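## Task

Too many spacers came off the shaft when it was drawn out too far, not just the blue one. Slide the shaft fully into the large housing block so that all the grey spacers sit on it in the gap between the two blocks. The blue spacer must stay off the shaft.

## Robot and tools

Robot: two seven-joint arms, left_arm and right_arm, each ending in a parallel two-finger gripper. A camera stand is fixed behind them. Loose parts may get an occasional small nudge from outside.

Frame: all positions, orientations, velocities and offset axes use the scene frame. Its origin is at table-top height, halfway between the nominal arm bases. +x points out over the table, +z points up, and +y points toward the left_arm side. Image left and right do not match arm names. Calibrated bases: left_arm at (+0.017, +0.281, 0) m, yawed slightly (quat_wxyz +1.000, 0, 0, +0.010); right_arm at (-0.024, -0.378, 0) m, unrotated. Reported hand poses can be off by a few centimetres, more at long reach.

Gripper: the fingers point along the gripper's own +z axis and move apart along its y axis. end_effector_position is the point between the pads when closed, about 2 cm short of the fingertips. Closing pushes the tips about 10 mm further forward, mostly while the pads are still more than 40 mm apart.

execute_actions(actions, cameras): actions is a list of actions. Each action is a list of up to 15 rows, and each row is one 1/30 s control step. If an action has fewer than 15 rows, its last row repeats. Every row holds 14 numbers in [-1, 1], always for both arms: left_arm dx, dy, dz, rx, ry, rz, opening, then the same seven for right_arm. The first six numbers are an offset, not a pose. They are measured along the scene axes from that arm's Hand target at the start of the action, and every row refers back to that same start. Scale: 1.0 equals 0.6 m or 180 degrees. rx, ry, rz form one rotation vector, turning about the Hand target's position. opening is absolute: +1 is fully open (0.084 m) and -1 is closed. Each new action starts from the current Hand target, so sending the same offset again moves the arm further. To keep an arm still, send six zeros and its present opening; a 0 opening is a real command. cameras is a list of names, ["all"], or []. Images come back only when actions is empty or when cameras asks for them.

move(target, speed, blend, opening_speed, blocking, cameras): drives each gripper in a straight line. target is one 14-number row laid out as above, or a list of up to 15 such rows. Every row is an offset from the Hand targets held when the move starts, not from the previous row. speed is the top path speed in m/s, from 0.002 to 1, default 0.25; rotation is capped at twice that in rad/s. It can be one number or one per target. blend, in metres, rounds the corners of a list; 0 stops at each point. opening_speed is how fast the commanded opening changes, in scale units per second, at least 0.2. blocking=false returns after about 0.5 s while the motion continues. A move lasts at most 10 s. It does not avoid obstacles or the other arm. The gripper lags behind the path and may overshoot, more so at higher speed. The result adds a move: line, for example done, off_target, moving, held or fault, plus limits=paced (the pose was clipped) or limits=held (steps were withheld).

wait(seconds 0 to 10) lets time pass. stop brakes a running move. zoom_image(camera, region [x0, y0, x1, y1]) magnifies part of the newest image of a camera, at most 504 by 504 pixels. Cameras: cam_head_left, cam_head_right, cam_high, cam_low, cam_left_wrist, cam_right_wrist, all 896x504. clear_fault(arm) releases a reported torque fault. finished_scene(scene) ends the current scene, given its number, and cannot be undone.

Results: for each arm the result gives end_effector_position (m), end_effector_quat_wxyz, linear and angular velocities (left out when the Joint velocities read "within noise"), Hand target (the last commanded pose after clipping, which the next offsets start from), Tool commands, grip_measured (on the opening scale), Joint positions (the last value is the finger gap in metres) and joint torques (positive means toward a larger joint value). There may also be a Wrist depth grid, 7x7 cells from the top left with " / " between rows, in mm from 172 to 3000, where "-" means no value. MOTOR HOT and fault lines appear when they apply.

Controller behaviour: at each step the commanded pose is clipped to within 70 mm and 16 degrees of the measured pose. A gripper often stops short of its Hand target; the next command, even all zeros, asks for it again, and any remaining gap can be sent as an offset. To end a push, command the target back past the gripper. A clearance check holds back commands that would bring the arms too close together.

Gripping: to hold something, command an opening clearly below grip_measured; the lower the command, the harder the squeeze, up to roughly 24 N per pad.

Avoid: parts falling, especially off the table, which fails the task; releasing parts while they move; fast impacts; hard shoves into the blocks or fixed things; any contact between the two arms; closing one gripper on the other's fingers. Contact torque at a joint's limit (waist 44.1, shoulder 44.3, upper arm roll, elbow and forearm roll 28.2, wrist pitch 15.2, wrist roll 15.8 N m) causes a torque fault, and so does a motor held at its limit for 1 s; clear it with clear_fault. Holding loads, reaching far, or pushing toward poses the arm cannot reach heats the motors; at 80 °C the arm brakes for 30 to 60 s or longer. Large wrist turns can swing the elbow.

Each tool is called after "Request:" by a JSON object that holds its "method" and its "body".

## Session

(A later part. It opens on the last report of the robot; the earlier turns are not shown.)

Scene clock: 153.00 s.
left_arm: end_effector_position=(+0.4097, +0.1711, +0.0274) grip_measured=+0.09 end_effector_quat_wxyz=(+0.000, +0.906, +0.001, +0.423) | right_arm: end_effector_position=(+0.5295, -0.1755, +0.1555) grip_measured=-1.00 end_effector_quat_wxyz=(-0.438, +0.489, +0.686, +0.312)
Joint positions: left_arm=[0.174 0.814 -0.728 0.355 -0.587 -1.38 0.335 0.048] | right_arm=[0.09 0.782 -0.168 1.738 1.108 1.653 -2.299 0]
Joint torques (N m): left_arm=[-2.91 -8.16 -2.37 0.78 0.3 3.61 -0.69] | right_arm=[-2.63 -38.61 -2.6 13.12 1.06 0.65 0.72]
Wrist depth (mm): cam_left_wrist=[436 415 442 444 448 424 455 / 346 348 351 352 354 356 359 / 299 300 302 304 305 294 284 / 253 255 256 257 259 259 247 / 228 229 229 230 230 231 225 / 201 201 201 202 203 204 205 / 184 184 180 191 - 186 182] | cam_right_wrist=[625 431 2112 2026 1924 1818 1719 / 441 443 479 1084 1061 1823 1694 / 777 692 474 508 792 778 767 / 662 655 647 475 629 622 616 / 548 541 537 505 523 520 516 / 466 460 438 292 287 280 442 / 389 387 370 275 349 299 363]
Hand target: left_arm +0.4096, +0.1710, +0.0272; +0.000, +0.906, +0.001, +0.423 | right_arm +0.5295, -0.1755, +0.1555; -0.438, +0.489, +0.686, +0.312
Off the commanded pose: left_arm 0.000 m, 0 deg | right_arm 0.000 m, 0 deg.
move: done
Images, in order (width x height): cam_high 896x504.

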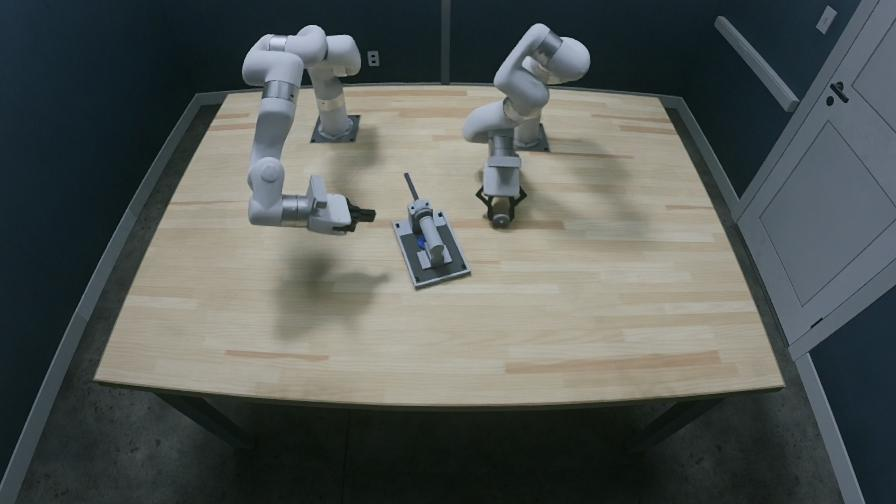

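Request:
{"method": "move", "body": {"target": [[0,0,0.0008,0,0,0,-0.3,0,0,0,0,0,0,-1]], "speed": 0.02}}

Request:
{"method": "move", "body": {"target": [[0,0,0,0,0,0,0.5,0,0,0,0,0,0,-1]], "opening_speed": 0.3}}

Request:
{"method": "move", "body": {"target": [[-0.102,0,0.0857,0,0,0,0.5,0,0,0,0,0,0,-1]], "speed": 0.06, "cameras": ["cam_high","cam_left_wrist"]}}

Request:
{"method": "zoom_image", "body": {"camera": "cam_high", "region": [440, 130, 560, 250]}}

Scene clock: 153.93 s.
left_arm: end_effector_position=(+0.4095, +0.1710, +0.0276) grip_measured=+0.09 end_effector_quat_wxyz=(+0.000, +0.906, +0.001, +0.423) | right_arm: end_effector_position=(+0.5295, -0.1755, +0.1555) grip_measured=-1.00 end_effector_quat_wxyz=(-0.438, +0.489, +0.686, +0.312)
Joint positions: left_arm=[0.175 0.812 -0.729 0.354 -0.588 -1.378 0.335 0.048] | right_arm=[0.09 0.782 -0.168 1.738 1.108 1.653 -2.299 0]
Joint torques (N m): left_arm=[1.43 -17.29 -4.7 -2.64 -0.75 3.18 0.45] | right_arm=[-2.73 -38.42 -2.73 12.99 1.2 0.69 0.75]
Wrist depth (mm): cam_left_wrist=[436 412 441 446 447 425 455 / 346 348 350 352 352 355 357 / 299 301 301 304 304 293 284 / 254 255 256 257 258 259 247 / 228 228 229 230 231 232 225 / 201 201 202 202 203 203 204 / 184 184 180 191 - 187 182] | cam_right_wrist=[625 431 2132 2020 1924 1809 1723 / 442 443 478 1084 1059 1828 1686 / 775 689 473 508 789 778 764 / 665 654 649 476 630 624 616 / 548 542 537 505 522 521 517 / 466 462 439 291 287 280 441 / 389 388 370 275 350 299 363]
Hand target: left_arm +0.4096, +0.1710, +0.0277; +0.000, +0.906, +0.001, +0.423 | right_arm +0.5295, -0.1755, +0.1555; -0.438, +0.489, +0.686, +0.312
Off the commanded pose: left_arm 0.000 m, 0 deg | right_arm 0.000 m, 0 deg.
move: done

Scene clock: 156.83 s.
left_arm: end_effector_position=(+0.4096, +0.1710, +0.0277) grip_measured=+0.49 end_effector_quat_wxyz=(+0.000, +0.906, +0.001, +0.423) | right_arm: end_effector_position=(+0.5295, -0.1755, +0.1555) grip_measured=-1.00 end_effector_quat_wxyz=(-0.438, +0.489, +0.686, +0.312)
Joint positions: left_arm=[0.175 0.812 -0.729 0.354 -0.588 -1.379 0.335 0.065] | right_arm=[0.09 0.782 -0.168 1.738 1.108 1.653 -2.299 0]
Joint torques (N m): left_arm=[-0.59 -26.62 -6.01 3.23 0.77 -4.34 -0.81] | right_arm=[-2.56 -38.1 -2.58 12.96 0.99 0.68 0.79]
Wrist depth (mm): cam_left_wrist=[433 410 439 443 444 447 451 / 344 346 348 350 351 354 355 / 297 300 300 302 303 291 285 / 253 253 255 256 257 258 246 / 227 227 228 229 230 224 224 / 200 201 201 202 202 203 204 / 183 184 184 190 - 186 182] | cam_right_wrist=[624 431 2145 2026 1940 1818 1719 / 442 443 478 1082 1059 1828 1690 / 777 689 473 508 791 777 763 / 665 655 645 474 630 622 619 / 548 542 537 503 524 520 515 / 466 460 438 291 287 280 441 / 390 387 370 275 350 299 363]
Hand target: left_arm +0.4096, +0.1710, +0.0277; +0.000, +0.906, +0.001, +0.423 | right_arm +0.5295, -0.1755, +0.1555; -0.438, +0.489, +0.686, +0.312
Off the commanded pose: left_arm 0.000 m, 0 deg | right_arm 0.000 m, 0 deg.
move: done

Scene clock: 158.67 s.
left_arm: end_effector_position=(+0.3484, +0.1710, +0.0791) grip_measured=+0.49 end_effector_quat_wxyz=(+0.000, +0.906, +0.001, +0.423) | right_arm: end_effector_position=(+0.5295, -0.1755, +0.1555) grip_measured=-1.00 end_effector_quat_wxyz=(-0.438, +0.489, +0.686, +0.312)
Joint positions: left_arm=[0.22 0.595 -0.996 0.129 -0.826 -1.368 0.229 0.065] | right_arm=[0.09 0.782 -0.168 1.738 1.108 1.653 -2.299 0]
Joint torques (N m): left_arm=[2.07 -19.69 -5.22 0.51 -0.24 -2.98 -0.55] | right_arm=[-2.51 -37.99 -2.39 12.78 1.2 0.83 0.67]
Wrist depth (mm): cam_left_wrist=[538 575 577 582 588 590 593 / 454 455 458 459 462 463 301 / 390 377 396 396 398 383 322 / 332 333 335 337 339 335 316 / 299 298 300 301 303 303 293 / 263 264 264 265 218 267 260 / 241 242 243 237 233 244 245] | cam_right_wrist=[445 474 2138 2014 1935 1818 1723 / 479 536 483 1082 1059 1813 1681 / 838 698 467 735 790 780 765 / 665 656 648 602 633 623 617 / 547 542 537 530 523 521 516 / 467 461 438 291 288 280 442 / 390 386 371 275 350 299 363]
Hand target: left_arm +0.3484, +0.1710, +0.0791; +0.000, +0.906, +0.001, +0.423 | right_arm +0.5295, -0.1755, +0.1555; -0.438, +0.489, +0.686, +0.312
Off the commanded pose: left_arm 0.000 m, 0 deg | right_arm 0.000 m, 0 deg.
move: done
Images, in order (width x height): cam_high 896x504, cam_left_wrist 896x504.

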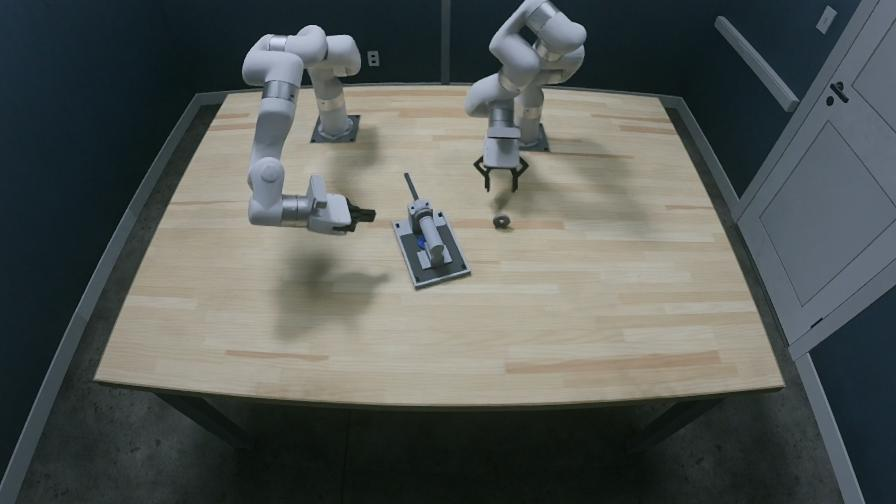

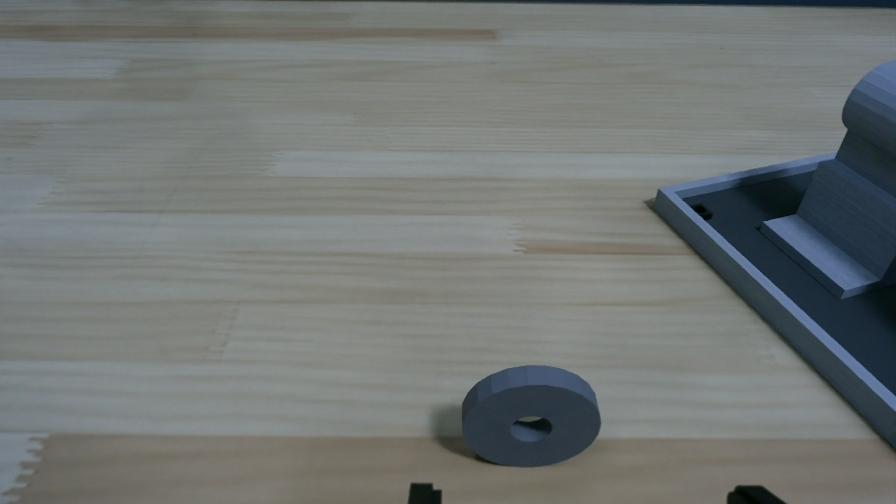

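Scaled by 4.200 from the camera's 896x504 image, which has a finer 1280x720 frame.

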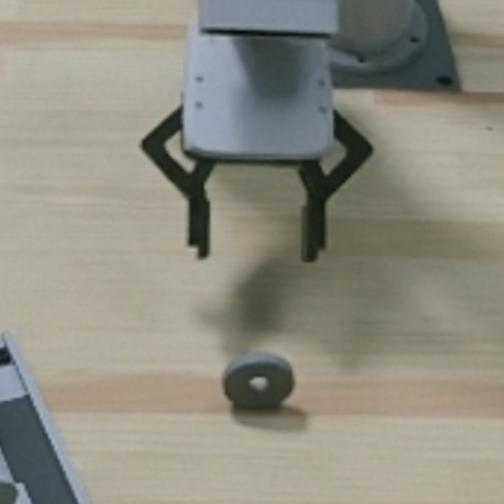

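Request:
{"method": "move", "body": {"target": [[0.0,0,0.25,0,0.0,0,0.5,0,0,0,0,0,0,-1],[0.0,0,0.25,0,0.2778,0,0.5,0,0,0,0,0,0,-1],[0.0,0,0.157,0,0.2778,0,0.5,0,0,0,0,0,0,-1]], "speed": [0.2,0.4,0.2], "blend": [0.03,0.02,0], "cameras": ["cam_left_wrist"]}}

Scene clock: 161.73 s.
left_arm: end_effector_position=(+0.3484, +0.1710, +0.1733) grip_measured=+0.49 end_effector_quat_wxyz=(+0.000, +1.000, +0.001, +0.001) | right_arm: end_effector_position=(+0.5295, -0.1755, +0.1555) grip_measured=-1.00 end_effector_quat_wxyz=(-0.438, +0.489, +0.686, +0.312)
Joint positions: left_arm=[0.745 1.141 -1.82 1 -2.061 -1.534 1.719 0.065] | right_arm=[0.09 0.782 -0.168 1.738 1.108 1.653 -2.299 0]
Joint torques (N m): left_arm=[-2.83 -18.57 -11.9 4.74 0.64 -1.77 -0.84] | right_arm=[-2.61 -38.05 -2.33 12.79 1.2 0.71 0.78]
Wrist depth (mm): cam_left_wrist=[305 305 305 305 305 306 299 / 304 304 304 305 307 307 298 / 303 304 305 305 305 306 298 / 303 304 304 304 305 305 305 / 302 304 304 304 305 305 306 / 302 303 303 303 304 305 305 / 302 302 302 303 303 305 305] | cam_right_wrist=[626 2264 2206 1974 1935 1823 1719 / 2206 678 1100 970 1064 1823 1694 / 840 696 812 803 791 779 764 / 665 655 649 638 630 624 617 / 549 541 538 530 524 521 515 / 467 460 439 291 287 280 442 / 389 387 371 274 350 299 363]
Hand target: left_arm +0.3484, +0.1710, +0.1733; +0.000, +1.000, +0.001, +0.001 | right_arm +0.5295, -0.1755, +0.1555; -0.438, +0.489, +0.686, +0.312
Off the commanded pose: left_arm 0.000 m, 0 deg | right_arm 0.000 m, 0 deg.
move: done; limits=paced
Images, in order (width x height): cam_left_wrist 896x504.

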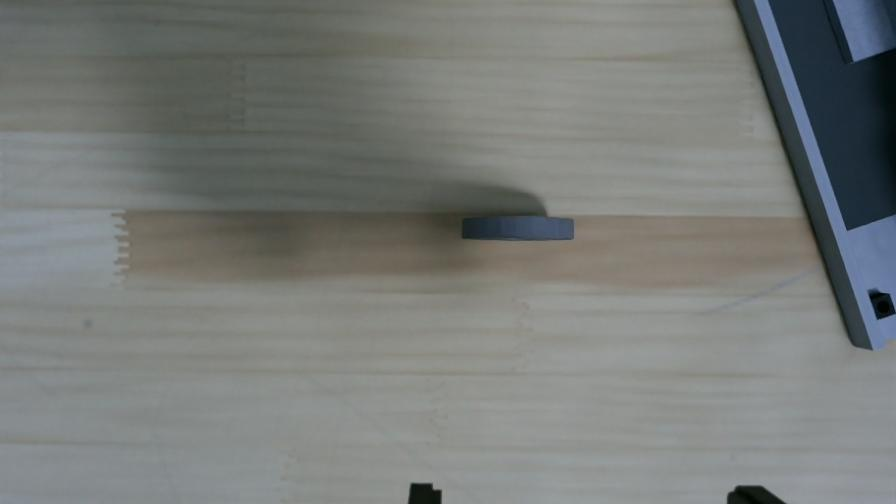

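Request:
{"method": "move", "body": {"target": [[0.0,0,0.1,0,-0.2778,0,0.5,0,0,0,0,0,0,-1],[0.2,0,0.25,0,-0.2778,0,0.5,0,0,0,0,0,0,-1],[0.2,0,0.25,0,0,0,0.5,0,0,0,0,0,0,-1]], "speed": [0.4,0.3,0.4], "cameras": ["cam_left_wrist"]}}

Scene clock: 166.93 s.
left_arm: end_effector_position=(+0.4683, +0.1711, +0.3233) grip_measured=+0.49 end_effector_quat_wxyz=(+0.000, +1.000, +0.001, +0.001) | right_arm: end_effector_position=(+0.5295, -0.1755, +0.1555) grip_measured=-1.00 end_effector_quat_wxyz=(-0.438, +0.489, +0.686, +0.312)
Joint positions: left_arm=[0.223 0.728 -1.106 2.109 -2.497 -1.696 2.499 0.065] | right_arm=[0.09 0.782 -0.168 1.738 1.108 1.653 -2.299 0]
Joint torques (N m): left_arm=[-2.71 -38.96 -5.75 12.21 -0.8 -2.73 0.95] | right_arm=[-2.43 -37.88 -2.42 12.89 1.06 0.77 0.58]
Wrist depth (mm): cam_left_wrist=[457 455 456 459 458 458 460 / 456 454 456 458 458 457 458 / 455 455 455 456 456 448 450 / 453 456 455 455 457 441 369 / 454 453 453 457 457 449 370 / 451 453 454 455 455 449 378 / 454 452 452 454 453 456 372] | cam_right_wrist=[626 2257 2165 2032 1914 1818 1706 / 2213 681 1228 1209 1059 1813 1690 / 838 698 810 806 791 777 765 / 663 657 647 636 631 622 619 / 548 542 537 531 523 520 516 / 466 461 439 292 288 280 441 / 390 387 371 275 349 299 363]
Hand target: left_arm +0.4684, +0.1710, +0.3233; +0.000, +1.000, +0.001, +0.001 | right_arm +0.5295, -0.1755, +0.1555; -0.438, +0.489, +0.686, +0.312
Off the commanded pose: left_arm 0.000 m, 0 deg | right_arm 0.000 m, 0 deg.
joint sent to its limit (left arm) — joint 6 (wrist pitch), lower limit. The joint targets still meet the commanded pose.
move: done
Images, in order (width x height): cam_left_wrist 896x504.

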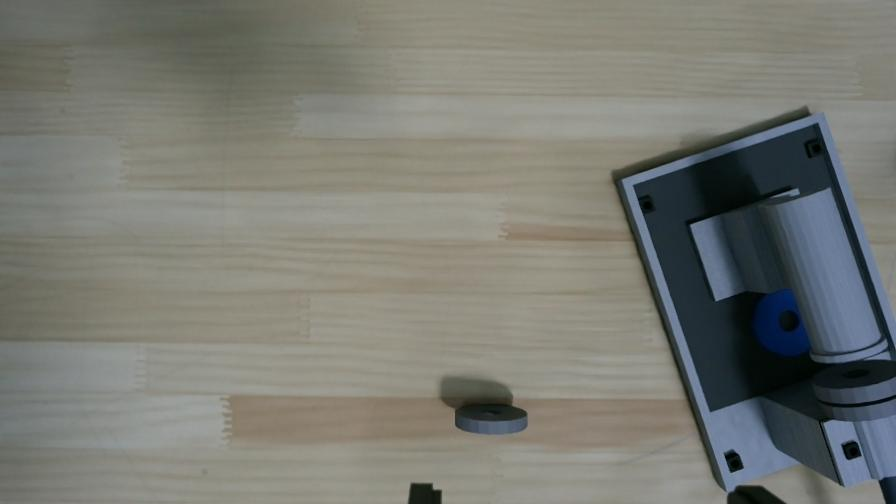

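Request:
{"method": "move", "body": {"target": [[0.0,0,0.0,0,-0.2778,0,0.5,0,0,0,0,0,0,-1],[-0.098,0,-0.22,0,-0.2778,0,0.5,0,0,0,0,0,0,-1]], "speed": [0.4,0.25]}}

Request:
{"method": "move", "body": {"target": [[-0.04,0,0.03,0,0.25,0,0.5,0,0,0,0,0,0,-1],[-0.08,0,0.04,0,0.5,0,0.5,0,0,0,0,0,0,-1]], "speed": [0.4,0.4]}}

Scene clock: 170.43 s.
left_arm: end_effector_position=(+0.4096, +0.1710, +0.1913) grip_measured=+0.49 end_effector_quat_wxyz=(+0.000, +0.906, +0.001, +0.423) | right_arm: end_effector_position=(+0.5295, -0.1755, +0.1555) grip_measured=-1.00 end_effector_quat_wxyz=(-0.438, +0.489, +0.686, +0.312)
Joint positions: left_arm=[0.488 -0.494 -0.907 0.6 -3.19 -0.111 2.685 0.065] | right_arm=[0.09 0.782 -0.168 1.738 1.108 1.653 -2.299 0]
Joint torques (N m): left_arm=[1.92 -6.22 4.12 12.21 -0.25 1.05 -0.86] | right_arm=[-2.7 -37.77 -2.29 12.78 1.31 0.82 0.8]
Wrist depth (mm): cam_left_wrist=[1217 1213 1199 1203 1211 1217 1209 / 1257 1290 1281 1290 1290 1290 1302 / 608 609 610 609 612 617 613 / 514 515 515 517 517 520 522 / 460 461 463 462 463 467 467 / 406 407 407 407 408 399 324 / 371 372 372 371 373 365 335] | cam_right_wrist=[627 2264 2199 407 1914 1809 1715 / 2199 679 1107 1072 1058 1842 1690 / 840 698 816 802 789 778 764 / 664 655 647 638 632 623 618 / 549 540 537 531 524 520 516 / 466 460 438 291 287 280 442 / 390 388 370 275 349 299 363]
Hand target: left_arm +0.4096, +0.1710, +0.1913; +0.000, +0.906, +0.001, +0.423 | right_arm +0.5295, -0.1755, +0.1555; -0.438, +0.489, +0.686, +0.312
Off the commanded pose: left_arm 0.000 m, 0 deg | right_arm 0.000 m, 0 deg.
move: done

Scene clock: 173.83 s.
left_arm: end_effector_position=(+0.3610, +0.1711, +0.2149) grip_measured=+0.49 end_effector_quat_wxyz=(+0.015, +0.951, +0.006, -0.307) | right_arm: end_effector_position=(+0.5295, -0.1755, +0.1555) grip_measured=-1.00 end_effector_quat_wxyz=(-0.438, +0.489, +0.686, +0.312)
Joint positions: left_arm=[0.082 0.729 -0.534 1.772 -3.064 -1.696 2.698 0.065] | right_arm=[0.09 0.782 -0.168 1.738 1.108 1.653 -2.299 0]
Joint torques (N m): left_arm=[-2.64 -42.51 -4.19 14.23 -1.07 -3.9 0.84] | right_arm=[-2.34 -37.73 -1.99 12.9 1.32 0.69 0.64]
Wrist depth (mm): cam_left_wrist=[277 279 280 281 278 283 280 / 293 295 296 298 300 301 303 / 317 320 315 322 323 326 327 / 339 341 343 344 346 349 352 / 369 372 375 377 380 382 377 / 402 403 405 408 413 414 417 / 445 440 443 446 448 452 467] | cam_right_wrist=[625 2242 2235 1968 1914 1804 1719 / 2213 680 1226 1199 1064 1828 1681 / 842 696 811 805 788 781 765 / 664 655 645 639 632 622 616 / 548 541 537 530 523 520 515 / 466 461 438 292 287 280 441 / 389 387 371 275 350 299 363]
Hand target: left_arm +0.3616, +0.1710, +0.2153; +0.000, +0.940, +0.001, -0.341 | right_arm +0.5295, -0.1755, +0.1555; -0.438, +0.489, +0.686, +0.312
Off the commanded pose: left_arm 0.001 m, 5 deg | right_arm 0.000 m, 0 deg.
joint sent to its limit (left arm) — joint 6 (wrist pitch), lower limit. The joint targets are off in orientation, not in position.
move: off_target (left_arm)

Request:
{"method": "move", "body": {"target": [[-0.01,0,-0.07,0,-0.2222,0,0.5,0,0,0,0,0,0,-1]], "speed": 0.3, "cameras": ["cam_left_wrist"]}}

Scene clock: 176.10 s.
left_arm: end_effector_position=(+0.3556, +0.1710, +0.1733) grip_measured=+0.49 end_effector_quat_wxyz=(+0.000, +1.000, +0.001, +0.001) | right_arm: end_effector_position=(+0.5295, -0.1755, +0.1555) grip_measured=-1.00 end_effector_quat_wxyz=(-0.438, +0.489, +0.686, +0.312)
Joint positions: left_arm=[0.162 0.2 -0.57 1.165 -3.013 -0.999 2.692 0.065] | right_arm=[0.09 0.782 -0.168 1.738 1.108 1.653 -2.299 0]
Joint torques (N m): left_arm=[2.08 -27.86 -2.41 11.55 -0.72 -1.69 0.29] | right_arm=[-2.38 -37.26 -2.09 12.78 1.19 0.7 0.65]
Wrist depth (mm): cam_left_wrist=[305 306 306 306 307 307 298 / 305 305 306 306 306 306 299 / 305 305 305 305 305 306 299 / 303 304 305 305 305 305 301 / 304 303 304 304 305 306 306 / 303 304 304 304 305 304 304 / 303 302 303 303 305 304 305] | cam_right_wrist=[626 2235 2206 1957 1924 1823 1711 / 2206 682 1107 1063 1056 1838 1677 / 839 698 814 801 789 778 765 / 665 657 647 637 631 623 617 / 547 543 537 531 522 520 515 / 467 461 439 291 287 280 441 / 389 387 370 275 350 299 363]
Hand target: left_arm +0.3556, +0.1710, +0.1733; +0.000, +1.000, +0.001, +0.001 | right_arm +0.5295, -0.1755, +0.1555; -0.438, +0.489, +0.686, +0.312
Off the commanded pose: left_arm 0.000 m, 0 deg | right_arm 0.000 m, 0 deg.
move: done
Images, in order (width x height): cam_left_wrist 896x504.

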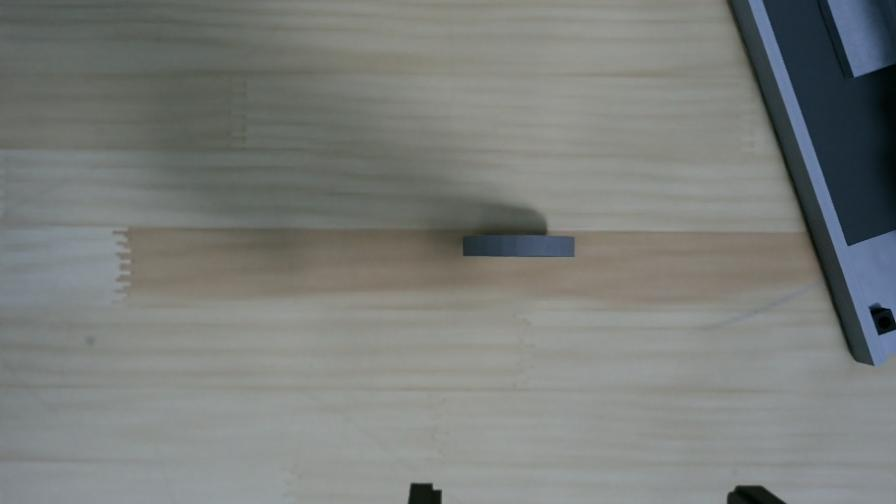

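Request:
{"method": "move", "body": {"target": [[0.1267,0.0017,-0.09,0,0,0,0.5,0,0,0,0,0,0,-1],[0.1267,0.0017,-0.2402,0,0,0,0.5,0,0,0,0,0,0,-1]], "speed": [0.2,0.06]}}

Request:
{"method": "move", "body": {"target": [[0,0,0,0,0,0,-0.2,0,0,0,0,0,0,-1]], "opening_speed": 0.6}}

Request:
{"method": "move", "body": {"target": [[0,0,0.3,0,0,0,-0.2,0,0,0,0,0,0,-1]], "speed": 0.12, "cameras": ["cam_left_wrist","cam_high"]}}

Request:
{"method": "zoom_image", "body": {"camera": "cam_high", "region": [440, 130, 560, 250]}}

Scene clock: 179.13 s.
left_arm: end_effector_position=(+0.4316, +0.1721, +0.0292) grip_measured=+0.49 end_effector_quat_wxyz=(+0.000, +1.000, +0.001, +0.001) | right_arm: end_effector_position=(+0.5295, -0.1755, +0.1555) grip_measured=-1.00 end_effector_quat_wxyz=(-0.438, +0.489, +0.686, +0.312)
Joint positions: left_arm=[0.025 0.654 -0.443 1.359 -2.765 -0.788 2.554 0.065] | right_arm=[0.09 0.782 -0.168 1.738 1.108 1.653 -2.299 0]
Joint torques (N m): left_arm=[-2.61 -32.99 -3.21 11.08 0.89 -1.66 -0.87] | right_arm=[-2.69 -37.09 -2.1 12.77 1.53 0.64 0.64]
Wrist depth (mm): cam_left_wrist=[- - - - - - - / - - - - - - - / - - - - - - - / - - - - - - - / - - - - - - - / - - - - - - - / - - - - - - -] | cam_right_wrist=[625 2257 2151 - 405 1804 1711 / 2199 681 1239 422 467 1838 1665 / 841 699 813 740 726 778 765 / 664 655 649 601 591 624 617 / 547 543 536 531 523 521 515 / 466 461 439 291 287 280 442 / 390 387 370 275 349 299 363]
Hand target: left_arm +0.4316, +0.1721, +0.0292; +0.000, +1.000, +0.001, +0.001 | right_arm +0.5295, -0.1755, +0.1555; -0.438, +0.489, +0.686, +0.312
Off the commanded pose: left_arm 0.000 m, 0 deg | right_arm 0.000 m, 0 deg.
move: done

Scene clock: 180.50 s.
left_arm: end_effector_position=(+0.4316, +0.1721, +0.0292) grip_measured=+0.09 end_effector_quat_wxyz=(+0.000, +1.000, +0.001, +0.001) | right_arm: end_effector_position=(+0.5295, -0.1755, +0.1555) grip_measured=-1.00 end_effector_quat_wxyz=(-0.438, +0.489, +0.686, +0.312)
Joint positions: left_arm=[0.025 0.654 -0.443 1.359 -2.765 -0.788 2.554 0.048] | right_arm=[0.09 0.782 -0.168 1.738 1.108 1.653 -2.299 0]
Joint torques (N m): left_arm=[-2.56 -33.42 -3.26 12.4 0.55 -1.93 -0.82] | right_arm=[-2.55 -37.31 -1.98 12.8 1.26 0.7 0.66]
Wrist depth (mm): cam_left_wrist=[- - - - - - - / - - - - - - - / - - - - - - - / - - - - - - - / - - - - - - - / - - - - - - - / - - - - - - -] | cam_right_wrist=[625 2242 2151 - 405 1828 1723 / 2185 681 1228 422 468 1838 1673 / 839 696 812 741 726 776 767 / 664 653 648 603 592 625 616 / 548 542 537 531 524 520 515 / 467 461 439 292 287 280 442 / 389 387 370 275 350 299 363]
Hand target: left_arm +0.4316, +0.1721, +0.0292; +0.000, +1.000, +0.001, +0.001 | right_arm +0.5295, -0.1755, +0.1555; -0.438, +0.489, +0.686, +0.312
Off the commanded pose: left_arm 0.000 m, 0 deg | right_arm 0.000 m, 0 deg.
move: done

Scene clock: 182.47 s.
left_arm: end_effector_position=(+0.4316, +0.1721, +0.2091) grip_measured=+0.09 end_effector_quat_wxyz=(+0.000, +1.000, +0.001, +0.001) | right_arm: end_effector_position=(+0.5295, -0.1755, +0.1555) grip_measured=-1.00 end_effector_quat_wxyz=(-0.438, +0.489, +0.686, +0.312)
Joint positions: left_arm=[0.113 0.424 -0.546 1.556 -2.91 -1.196 2.682 0.048] | right_arm=[0.09 0.782 -0.168 1.738 1.108 1.653 -2.299 0]
Joint torques (N m): left_arm=[1.39 -35.82 -4.08 15.91 -0.67 -3.11 0.93] | right_arm=[-2.8 -37.19 -2.03 12.81 1.27 0.74 0.53]
Wrist depth (mm): cam_left_wrist=[342 342 342 343 342 343 336 / 341 341 340 341 341 334 334 / 340 340 341 341 342 342 328 / 340 340 341 341 342 341 334 / 339 340 341 340 341 341 333 / 339 339 340 341 340 341 336 / 339 339 339 340 340 340 339] | cam_right_wrist=[627 2249 2145 - 1877 1813 1719 / 2178 681 1237 1079 1053 1823 1694 / 841 699 813 806 789 779 765 / 663 654 648 637 628 624 616 / 547 542 537 531 525 520 516 / 467 460 438 291 287 280 442 / 390 388 370 275 349 299 363]
Hand target: left_arm +0.4316, +0.1721, +0.2092; +0.000, +1.000, +0.001, +0.001 | right_arm +0.5295, -0.1755, +0.1555; -0.438, +0.489, +0.686, +0.312
Off the commanded pose: left_arm 0.000 m, 0 deg | right_arm 0.000 m, 0 deg.
move: done
Images, in order (width x height): cam_high 896x504, cam_left_wrist 896x504.

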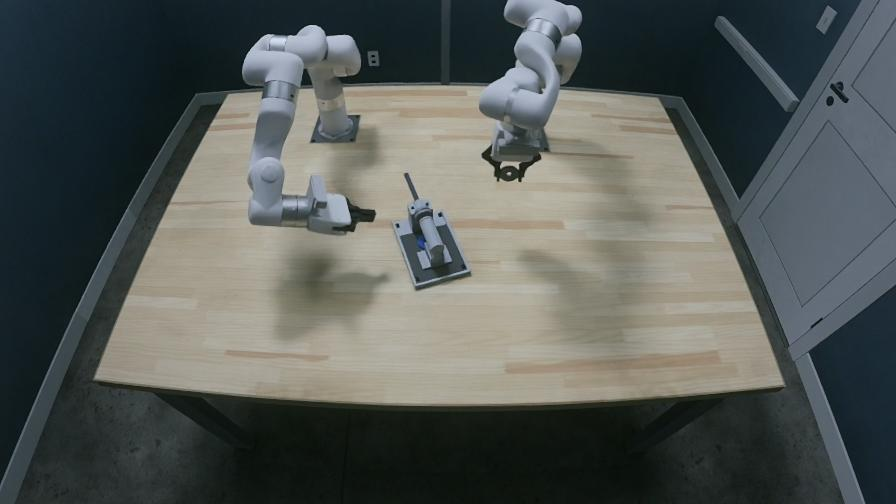

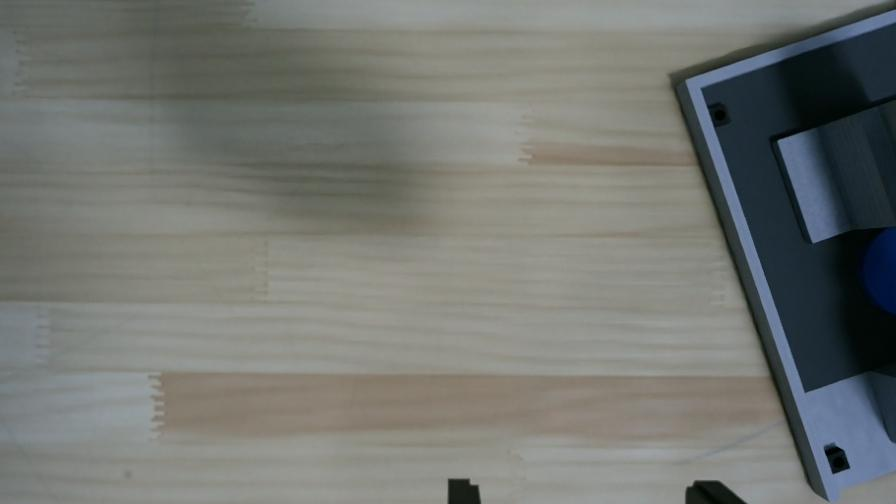

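Scaled by 4.200 from the camera's 896x504 image, which has a finer 1280x720 frame.

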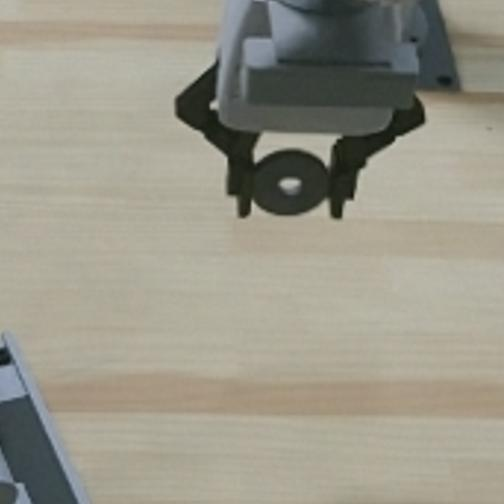

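Request:
{"method": "move", "body": {"target": [[0,0.05,0,0,0,0,-0.2,-0.15,-0.05,0.2,-0.087,-0.179,0.22,-0.3],[0,0.05,0,0,0,0,-0.2,-0.3255,0.1352,0.12,-0.174,-0.358,0.441,-0.3]], "speed": 0.4, "cameras": ["cam_right_wrist","cam_head_left"]}}

Scene clock: 186.27 s.
left_arm: end_effector_position=(+0.4316, +0.2021, +0.2092) grip_measured=+0.09 end_effector_quat_wxyz=(+0.000, +1.000, +0.001, +0.001) | right_arm: end_effector_position=(+0.3342, -0.0944, +0.2275) grip_measured=-0.32 end_effector_quat_wxyz=(+0.001, -0.166, +0.986, +0.000)
Joint positions: left_arm=[0.185 0.398 -0.538 1.522 -2.925 -1.183 2.76 0.048] | right_arm=[0.634 -0.044 0.034 1.065 0 1.109 -2.807 0.03]
Joint torques (N m): left_arm=[2.05 -35.17 -2.38 12.04 -0.68 -1.65 0.93] | right_arm=[2.53 -23.84 1.43 12.01 -0.92 -1.81 0.73]
Wrist depth (mm): cam_left_wrist=[342 342 342 342 342 344 343 / 342 341 342 342 342 342 334 / 341 342 341 341 341 342 331 / 339 341 341 341 341 341 334 / 340 339 340 341 340 342 333 / 339 340 340 339 340 340 340 / 338 339 339 339 341 340 340] | cam_right_wrist=[362 360 360 358 357 356 354 / 362 360 359 358 356 355 354 / 361 360 359 358 356 355 354 / 361 360 359 358 357 355 354 / 360 360 358 358 356 355 353 / 361 359 358 358 356 355 354 / 361 359 358 357 355 355 353]
Hand target: left_arm +0.4316, +0.2021, +0.2092; +0.000, +1.000, +0.001, +0.001 | right_arm +0.3342, -0.0944, +0.2275; +0.001, -0.166, +0.986, +0.000
Off the commanded pose: left_arm 0.000 m, 0 deg | right_arm 0.000 m, 0 deg.
move: done
Images, in order (width x height): cam_head_left 896x504, cam_right_wrist 896x504.

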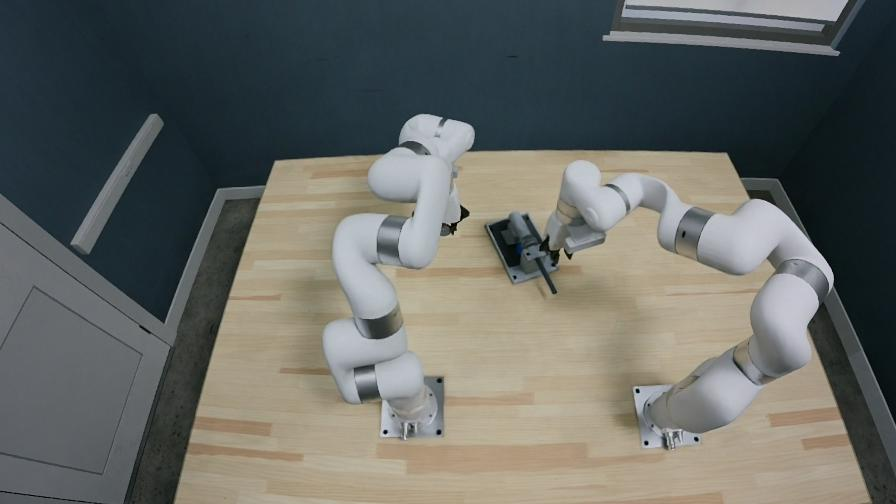

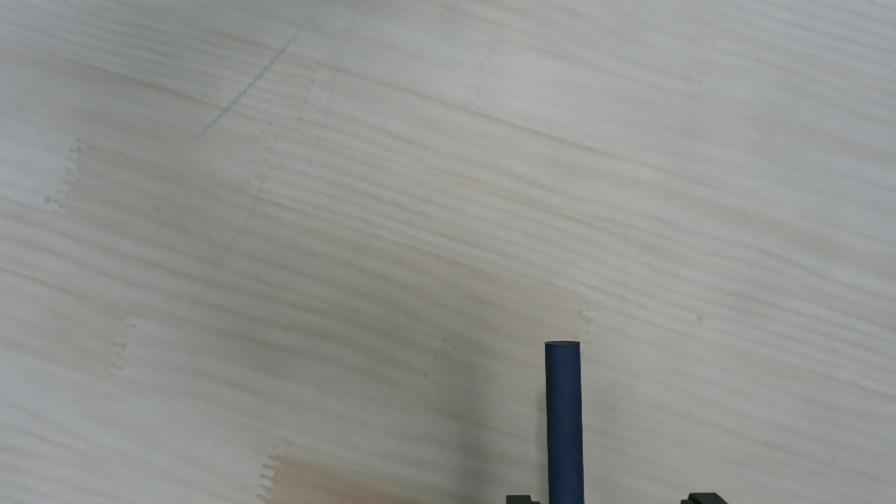

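Request:
{"method": "move", "body": {"target": [[0,0,0,0,0,0,-0.2,0,0,-0.15,0,0,0,0]], "speed": 0.2, "cameras": ["cam_right_wrist"]}}

Scene clock: 187.47 s.
left_arm: end_effector_position=(+0.4316, +0.2021, +0.2092) grip_measured=+0.09 end_effector_quat_wxyz=(+0.000, +1.000, +0.001, +0.001) | right_arm: end_effector_position=(+0.3342, -0.0943, +0.1375) grip_measured=-0.01 end_effector_quat_wxyz=(+0.001, -0.166, +0.986, +0.000)
Joint positions: left_arm=[0.185 0.398 -0.538 1.522 -2.925 -1.183 2.76 0.048] | right_arm=[0.635 0.066 0.034 0.919 -0.005 0.852 -2.803 0.044]
Joint torques (N m): left_arm=[2 -35.21 -2.25 12 -0.65 -1.56 0.89] | right_arm=[2.33 -19.07 -0.2 11.03 -0.95 -1.77 0.75]
Wrist depth (mm): cam_left_wrist=[341 342 342 343 342 343 344 / 341 341 342 342 342 343 336 / 340 341 340 341 342 343 331 / 340 340 341 341 341 341 334 / 340 341 340 340 341 341 333 / 339 339 340 340 341 341 341 / 339 340 340 339 340 341 340] | cam_right_wrist=[271 271 269 268 268 267 266 / 271 270 269 268 268 266 265 / 271 270 269 268 267 266 265 / 271 270 269 268 267 266 265 / 271 270 269 268 267 266 265 / 271 270 269 268 267 266 265 / 271 269 269 268 267 266 266]
Hand target: left_arm +0.4316, +0.2021, +0.2092; +0.000, +1.000, +0.001, +0.001 | right_arm +0.3342, -0.0944, +0.1375; +0.001, -0.166, +0.986, +0.000
Off the commanded pose: left_arm 0.000 m, 0 deg | right_arm 0.000 m, 0 deg.
move: done
Images, in order (width x height): cam_right_wrist 896x504.

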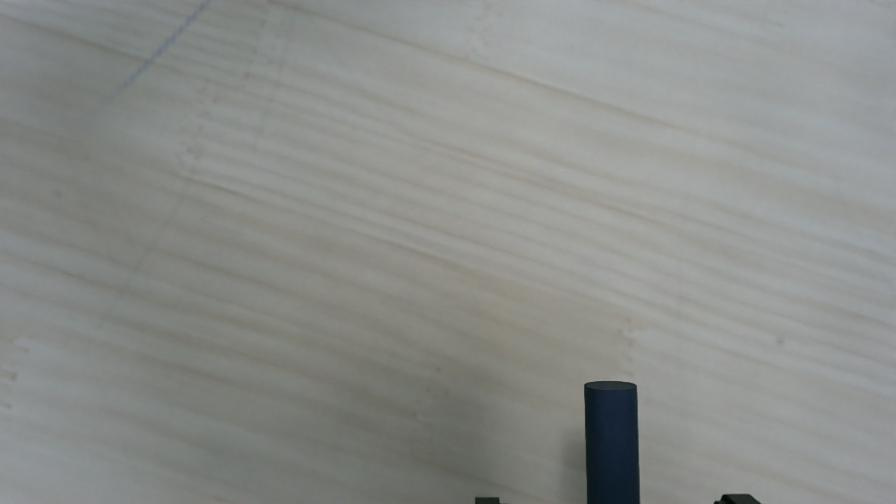

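Request:
{"method": "move", "body": {"target": [[0,0,0,0,0,0,-0.2,-0.0035,0.0102,-0.06,0,0,0,0.1]], "speed": 0.1, "cameras": ["cam_right_wrist"]}}

Scene clock: 188.67 s.
left_arm: end_effector_position=(+0.4316, +0.2021, +0.2092) grip_measured=+0.09 end_effector_quat_wxyz=(+0.000, +1.000, +0.001, +0.001) | right_arm: end_effector_position=(+0.3321, -0.0882, +0.1015) grip_measured=+0.09 end_effector_quat_wxyz=(+0.001, -0.166, +0.986, +0.000)
Joint positions: left_arm=[0.185 0.398 -0.538 1.522 -2.925 -1.183 2.76 0.048] | right_arm=[0.643 0.138 0.04 0.89 -0.01 0.752 -2.786 0.048]
Joint torques (N m): left_arm=[2.04 -35.09 -2.34 12.06 -0.78 -1.63 0.89] | right_arm=[2.92 -19.88 1.35 10.34 -0.99 -1.83 0.55]
Wrist depth (mm): cam_left_wrist=[342 342 342 342 343 343 343 / 341 342 341 341 342 343 334 / 341 340 342 342 343 342 332 / 340 341 341 342 341 342 333 / 339 340 341 341 341 341 334 / 340 340 339 340 341 340 341 / 339 339 340 339 339 341 341] | cam_right_wrist=[235 234 233 232 232 231 230 / 235 234 233 233 232 231 230 / 235 234 233 232 232 231 230 / 235 234 233 232 232 231 230 / 234 234 233 232 232 231 230 / 235 233 233 232 231 231 230 / 234 234 233 232 - 230 230]
Hand target: left_arm +0.4316, +0.2021, +0.2092; +0.000, +1.000, +0.001, +0.001 | right_arm +0.3321, -0.0882, +0.1015; +0.001, -0.166, +0.986, +0.000
Off the commanded pose: left_arm 0.000 m, 0 deg | right_arm 0.000 m, 0 deg.
move: done
Images, in order (width x height): cam_right_wrist 896x504.

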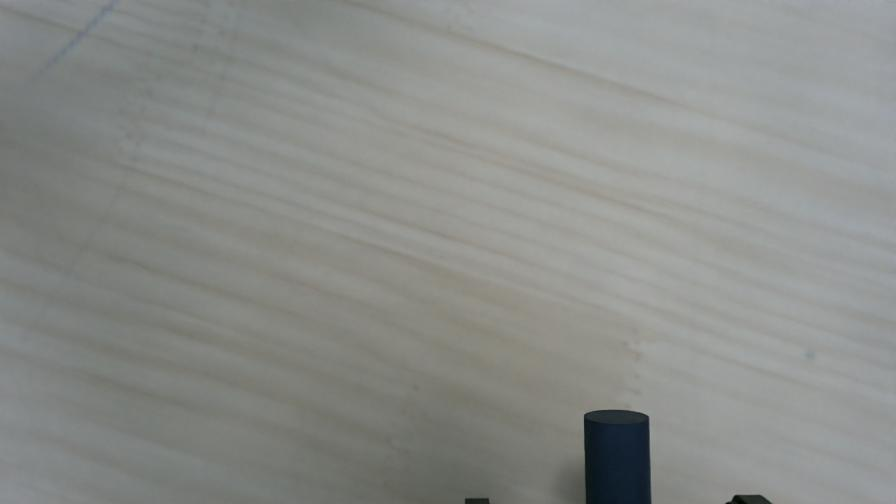

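Request:
{"method": "move", "body": {"target": [[0,0,0,0,0,0,-0.2,-0.0011,0.0032,-0.0383,0,0,0,0.1]], "speed": 0.05}}

Request:
{"method": "move", "body": {"target": [[0,0,0,0,0,0,-0.2,0,0,0,0,0,0,-0.9]], "opening_speed": 0.8, "cameras": ["cam_right_wrist"]}}

Scene clock: 189.73 s.
left_arm: end_effector_position=(+0.4316, +0.2021, +0.2092) grip_measured=+0.09 end_effector_quat_wxyz=(+0.000, +1.000, +0.001, +0.001) | right_arm: end_effector_position=(+0.3315, -0.0863, +0.0786) grip_measured=+0.09 end_effector_quat_wxyz=(+0.001, -0.166, +0.986, +0.000)
Joint positions: left_arm=[0.185 0.398 -0.538 1.522 -2.925 -1.183 2.76 0.048] | right_arm=[0.646 0.187 0.041 0.876 -0.014 0.688 -2.778 0.048]
Joint torques (N m): left_arm=[2.18 -35.22 -2.34 12.05 -0.64 -1.61 0.94] | right_arm=[2.78 -20.96 1.27 9.95 -0.9 -1.76 0.71]
Wrist depth (mm): cam_left_wrist=[342 341 342 342 342 343 343 / 341 342 342 342 343 343 335 / 340 341 341 341 343 342 331 / 340 340 341 341 342 341 334 / 339 340 340 340 340 342 334 / 339 340 340 340 341 340 341 / 338 339 339 340 340 340 340] | cam_right_wrist=[212 211 210 210 209 208 208 / 212 211 210 209 209 208 207 / 212 211 210 209 209 208 207 / 211 211 210 209 209 208 207 / 211 211 210 209 209 208 207 / 211 211 210 209 209 208 207 / 211 211 210 209 - 208 207]
Hand target: left_arm +0.4316, +0.2021, +0.2092; +0.000, +1.000, +0.001, +0.001 | right_arm +0.3315, -0.0863, +0.0785; +0.001, -0.166, +0.986, +0.000
Off the commanded pose: left_arm 0.000 m, 0 deg | right_arm 0.000 m, 0 deg.
move: done

Scene clock: 191.20 s.
left_arm: end_effector_position=(+0.4316, +0.2021, +0.2092) grip_measured=+0.09 end_effector_quat_wxyz=(+0.000, +1.000, +0.001, +0.001) | right_arm: end_effector_position=(+0.3314, -0.0863, +0.0785) grip_measured=-0.69 end_effector_quat_wxyz=(+0.001, -0.166, +0.986, +0.000)
Joint positions: left_arm=[0.185 0.398 -0.538 1.522 -2.925 -1.183 2.76 0.048] | right_arm=[0.646 0.187 0.041 0.876 -0.014 0.688 -2.778 0.014]
Joint torques (N m): left_arm=[2.11 -35.22 -2.31 12.09 -0.69 -1.65 0.87] | right_arm=[-2.99 -21.25 -2.69 9.91 -0.55 -0.93 0.69]
Wrist depth (mm): cam_left_wrist=[342 341 342 342 343 343 344 / 341 342 342 341 342 343 334 / 341 341 342 341 342 342 330 / 341 340 341 341 342 341 334 / 339 340 340 340 341 341 334 / 339 340 339 340 340 341 340 / 339 339 339 340 340 341 340] | cam_right_wrist=[212 211 210 209 209 208 207 / 212 211 210 209 209 208 207 / 212 211 210 209 209 208 207 / 211 211 210 209 209 208 207 / 211 211 210 209 209 208 207 / 211 210 210 209 209 208 207 / 211 210 210 209 - 208 207]
Hand target: left_arm +0.4316, +0.2021, +0.2092; +0.000, +1.000, +0.001, +0.001 | right_arm +0.3315, -0.0863, +0.0785; +0.001, -0.166, +0.986, +0.000
Off the commanded pose: left_arm 0.000 m, 0 deg | right_arm 0.000 m, 0 deg.
move: done
Images, in order (width x height): cam_right_wrist 896x504.

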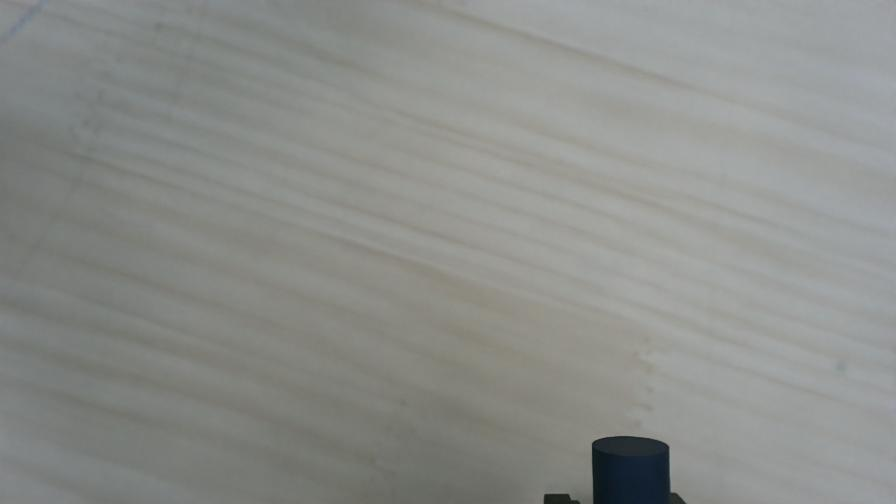

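Request:
{"method": "move", "body": {"target": [[0.0862,-0.4082,0.0,0,0,0.106,-0.2,0,0,0,0,0,0,-0.9]], "speed": 0.25, "cameras": ["cam_left_wrist","cam_right_wrist","cam_head_right"]}}

Request:
{"method": "zoom_image", "body": {"camera": "cam_left_wrist", "region": [420, 260, 760, 503]}}

Scene clock: 193.57 s.
left_arm: end_effector_position=(+0.4825, -0.0423, +0.2088) grip_measured=+0.09 end_effector_quat_wxyz=(+0.034, +0.985, +0.166, +0.035) | right_arm: end_effector_position=(+0.3315, -0.0863, +0.0785) grip_measured=-0.69 end_effector_quat_wxyz=(+0.001, -0.166, +0.986, +0.000)
Joint positions: left_arm=[-0.542 1.086 -0.52 2.707 -2.67 -1.574 2.074 0.048] | right_arm=[0.646 0.187 0.04 0.876 -0.014 0.688 -2.778 0.014]
Joint torques (N m): left_arm=[1.99 -44.44 -3.12 13.91 0.73 -2.85 -0.78] | right_arm=[-4.07 -23.1 -2.87 9.72 0.37 -0.51 0.43]
Wrist depth (mm): cam_left_wrist=[333 340 345 352 357 364 372 / 330 337 341 349 354 361 368 / 328 334 335 337 342 358 366 / 326 331 332 249 339 355 363 / 324 328 330 247 338 352 361 / 322 326 327 245 334 350 357 / 318 325 326 254 332 348 355] | cam_right_wrist=[212 211 210 210 209 208 208 / 212 211 210 209 209 208 207 / 211 211 210 209 209 208 207 / 211 211 210 209 209 208 207 / 211 211 210 209 209 208 207 / 211 211 210 209 208 208 207 / 211 210 210 209 - 208 207]
Hand target: left_arm +0.4833, -0.0429, +0.2092; +0.000, +0.986, +0.166, +0.001 | right_arm +0.3315, -0.0863, +0.0785; +0.001, -0.166, +0.986, +0.000
Off the commanded pose: left_arm 0.001 m, 6 deg | right_arm 0.000 m, 0 deg.
elbow stopped short (left arm): the move would have taken joint 4 (elbow) straighter than the controller allows.
move: off_target (left_arm)
Images, in order (width x height): cam_head_right 896x504, cam_left_wrist 896x504, cam_right_wrist 896x504.

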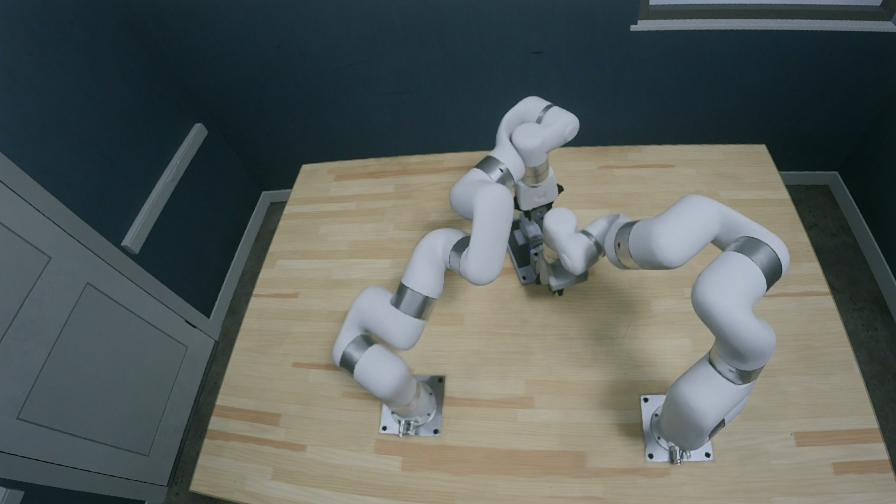

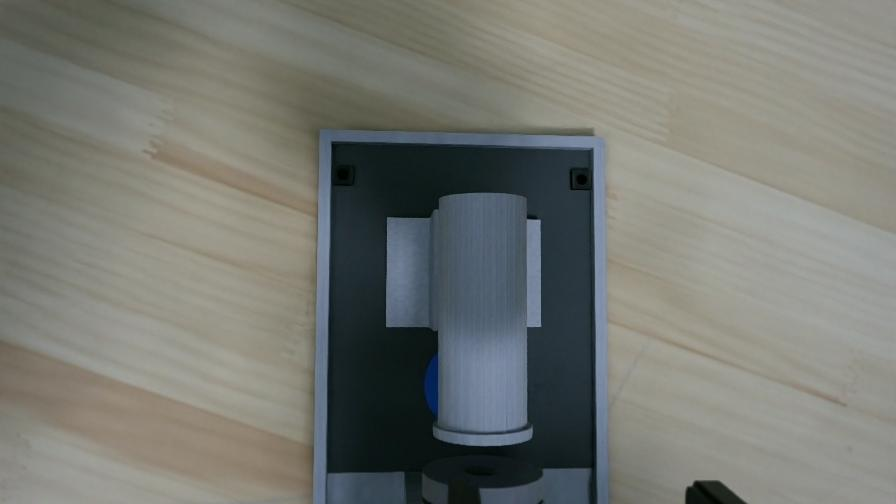

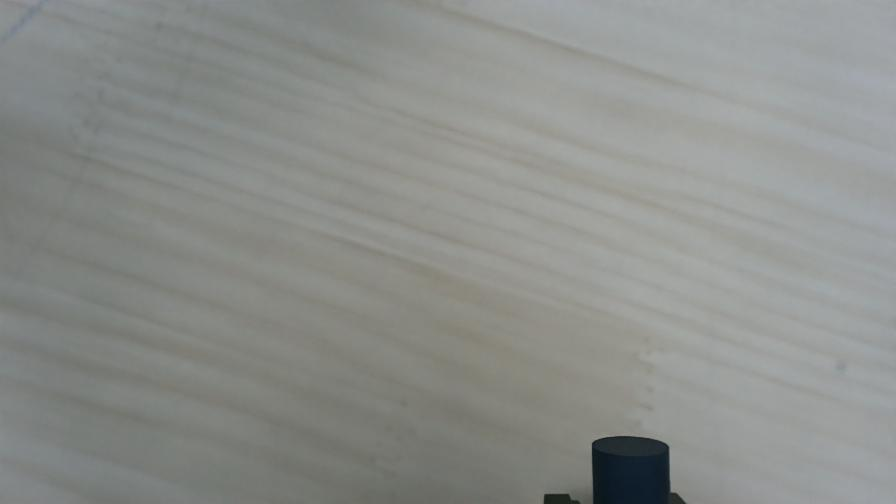

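Scaled by 1.482 from the camera's 896x504 image, which has a finer 1280x720 frame.

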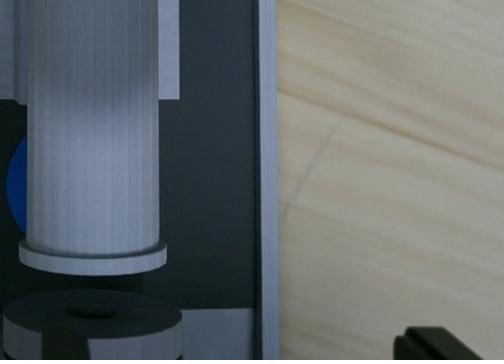

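Request:
{"method": "move", "body": {"target": [[-0.1,0.35,0.1,0,0,-0.106,-0.2,0,0,0,0,0,0,-0.9]], "speed": 0.25}}

Scene clock: 195.97 s.
left_arm: end_effector_position=(+0.4233, +0.1671, +0.2691) grip_measured=+0.09 end_effector_quat_wxyz=(+0.000, +1.000, +0.001, +0.001) | right_arm: end_effector_position=(+0.3315, -0.0863, +0.0785) grip_measured=-0.69 end_effector_quat_wxyz=(+0.001, -0.166, +0.986, +0.000)
Joint positions: left_arm=[0.112 0.378 -0.571 1.664 -2.935 -1.345 2.688 0.048] | right_arm=[0.646 0.187 0.04 0.876 -0.014 0.688 -2.778 0.014]
Joint torques (N m): left_arm=[1.75 -34.6 -3.7 12.23 -0.49 -1.6 0.9] | right_arm=[-4.26 -24.36 -2.29 10.14 0.33 -0.56 0.27]
Wrist depth (mm): cam_left_wrist=[403 403 403 404 403 403 404 / 401 402 401 401 401 396 319 / 402 402 401 402 401 395 320 / 400 400 401 402 402 394 387 / 400 400 398 401 401 400 388 / 399 400 401 400 400 400 361 / 398 399 400 400 399 400 400] | cam_right_wrist=[211 211 210 209 209 208 207 / 212 211 210 209 209 208 207 / 212 211 210 209 209 208 207 / 211 211 210 209 209 208 207 / 211 211 210 209 208 208 207 / 211 210 210 209 209 208 207 / 211 210 210 210 - 208 207]
Hand target: left_arm +0.4233, +0.1671, +0.2692; +0.000, +1.000, +0.001, +0.001 | right_arm +0.3315, -0.0863, +0.0785; +0.001, -0.166, +0.986, +0.000
Off the commanded pose: left_arm 0.000 m, 0 deg | right_arm 0.000 m, 0 deg.
move: done

Request:
{"method": "move", "body": {"target": [[-0.022,0,-0.1,0,-0.2,0,-0.2,0,0,0,0,0,0,-0.9]], "speed": 0.25}}

Request:
{"method": "move", "body": {"target": [[0,0,0,0.0921,0,-0.0621,-0.2,0,0,0,0,0,0,-0.9]], "speed": 0.25}}

Scene clock: 198.43 s.
left_arm: end_effector_position=(+0.4101, +0.1671, +0.2092) grip_measured=+0.09 end_effector_quat_wxyz=(+0.000, +0.951, +0.001, +0.310) | right_arm: end_effector_position=(+0.3315, -0.0863, +0.0785) grip_measured=-0.69 end_effector_quat_wxyz=(+0.001, -0.166, +0.986, +0.000)
Joint positions: left_arm=[0.208 -0.218 -0.682 0.838 -2.823 -0.461 2.412 0.048] | right_arm=[0.646 0.187 0.04 0.876 -0.014 0.688 -2.778 0.014]
Joint torques (N m): left_arm=[2.27 -16.42 1.3 13.12 1.37 -0.8 -0.95] | right_arm=[-4.07 -24.08 -2.09 10.19 0.51 -0.63 0.06]
Wrist depth (mm): cam_left_wrist=[595 598 599 601 603 602 603 / 528 530 529 531 532 536 537 / 488 486 486 491 491 481 493 / 440 442 444 444 444 445 447 / 412 404 413 414 415 399 321 / 377 379 381 380 381 373 342 / 357 357 359 358 359 354 346] | cam_right_wrist=[212 211 210 209 209 208 208 / 212 211 210 209 209 208 207 / 212 211 210 209 209 208 207 / 211 211 210 209 208 208 207 / 212 210 210 209 209 208 207 / 211 210 210 209 209 208 207 / 211 211 210 209 - 208 207]
Hand target: left_arm +0.4101, +0.1671, +0.2092; +0.000, +0.951, +0.001, +0.310 | right_arm +0.3315, -0.0863, +0.0785; +0.001, -0.166, +0.986, +0.000
Off the commanded pose: left_arm 0.000 m, 0 deg | right_arm 0.000 m, 0 deg.
move: done

Scene clock: 199.80 s.
left_arm: end_effector_position=(+0.4101, +0.1672, +0.2092) grip_measured=+0.09 end_effector_quat_wxyz=(-0.107, +0.937, -0.136, +0.305) | right_arm: end_effector_position=(+0.3315, -0.0863, +0.0785) grip_measured=-0.69 end_effector_quat_wxyz=(+0.001, -0.166, +0.986, +0.000)
Joint positions: left_arm=[0.317 -0.172 -0.95 0.828 -2.488 -0.559 2.295 0.048] | right_arm=[0.646 0.187 0.04 0.876 -0.014 0.688 -2.778 0.014]
Joint torques (N m): left_arm=[2.22 -7.33 1.21 12.53 1.76 -2.33 -0.9] | right_arm=[-3.73 -24.05 -1.8 10.15 0.43 -0.6 0.16]
Wrist depth (mm): cam_left_wrist=[1180 1217 1226 594 546 502 467 / 1273 645 592 544 501 462 430 / 638 585 541 499 464 430 300 / 577 530 490 457 428 389 335 / 527 486 453 426 400 373 340 / 483 449 421 393 372 353 329 / 448 417 395 370 352 334 313] | cam_right_wrist=[212 211 210 210 209 209 207 / 211 211 210 209 209 208 208 / 212 211 210 210 209 208 207 / 212 211 210 210 209 208 207 / 211 211 210 209 209 208 207 / 211 211 210 209 208 208 207 / 211 211 210 209 - 208 207]
Hand target: left_arm +0.4101, +0.1671, +0.2092; -0.107, +0.937, -0.136, +0.305 | right_arm +0.3315, -0.0863, +0.0785; +0.001, -0.166, +0.986, +0.000
Off the commanded pose: left_arm 0.000 m, 0 deg | right_arm 0.000 m, 0 deg.
move: done


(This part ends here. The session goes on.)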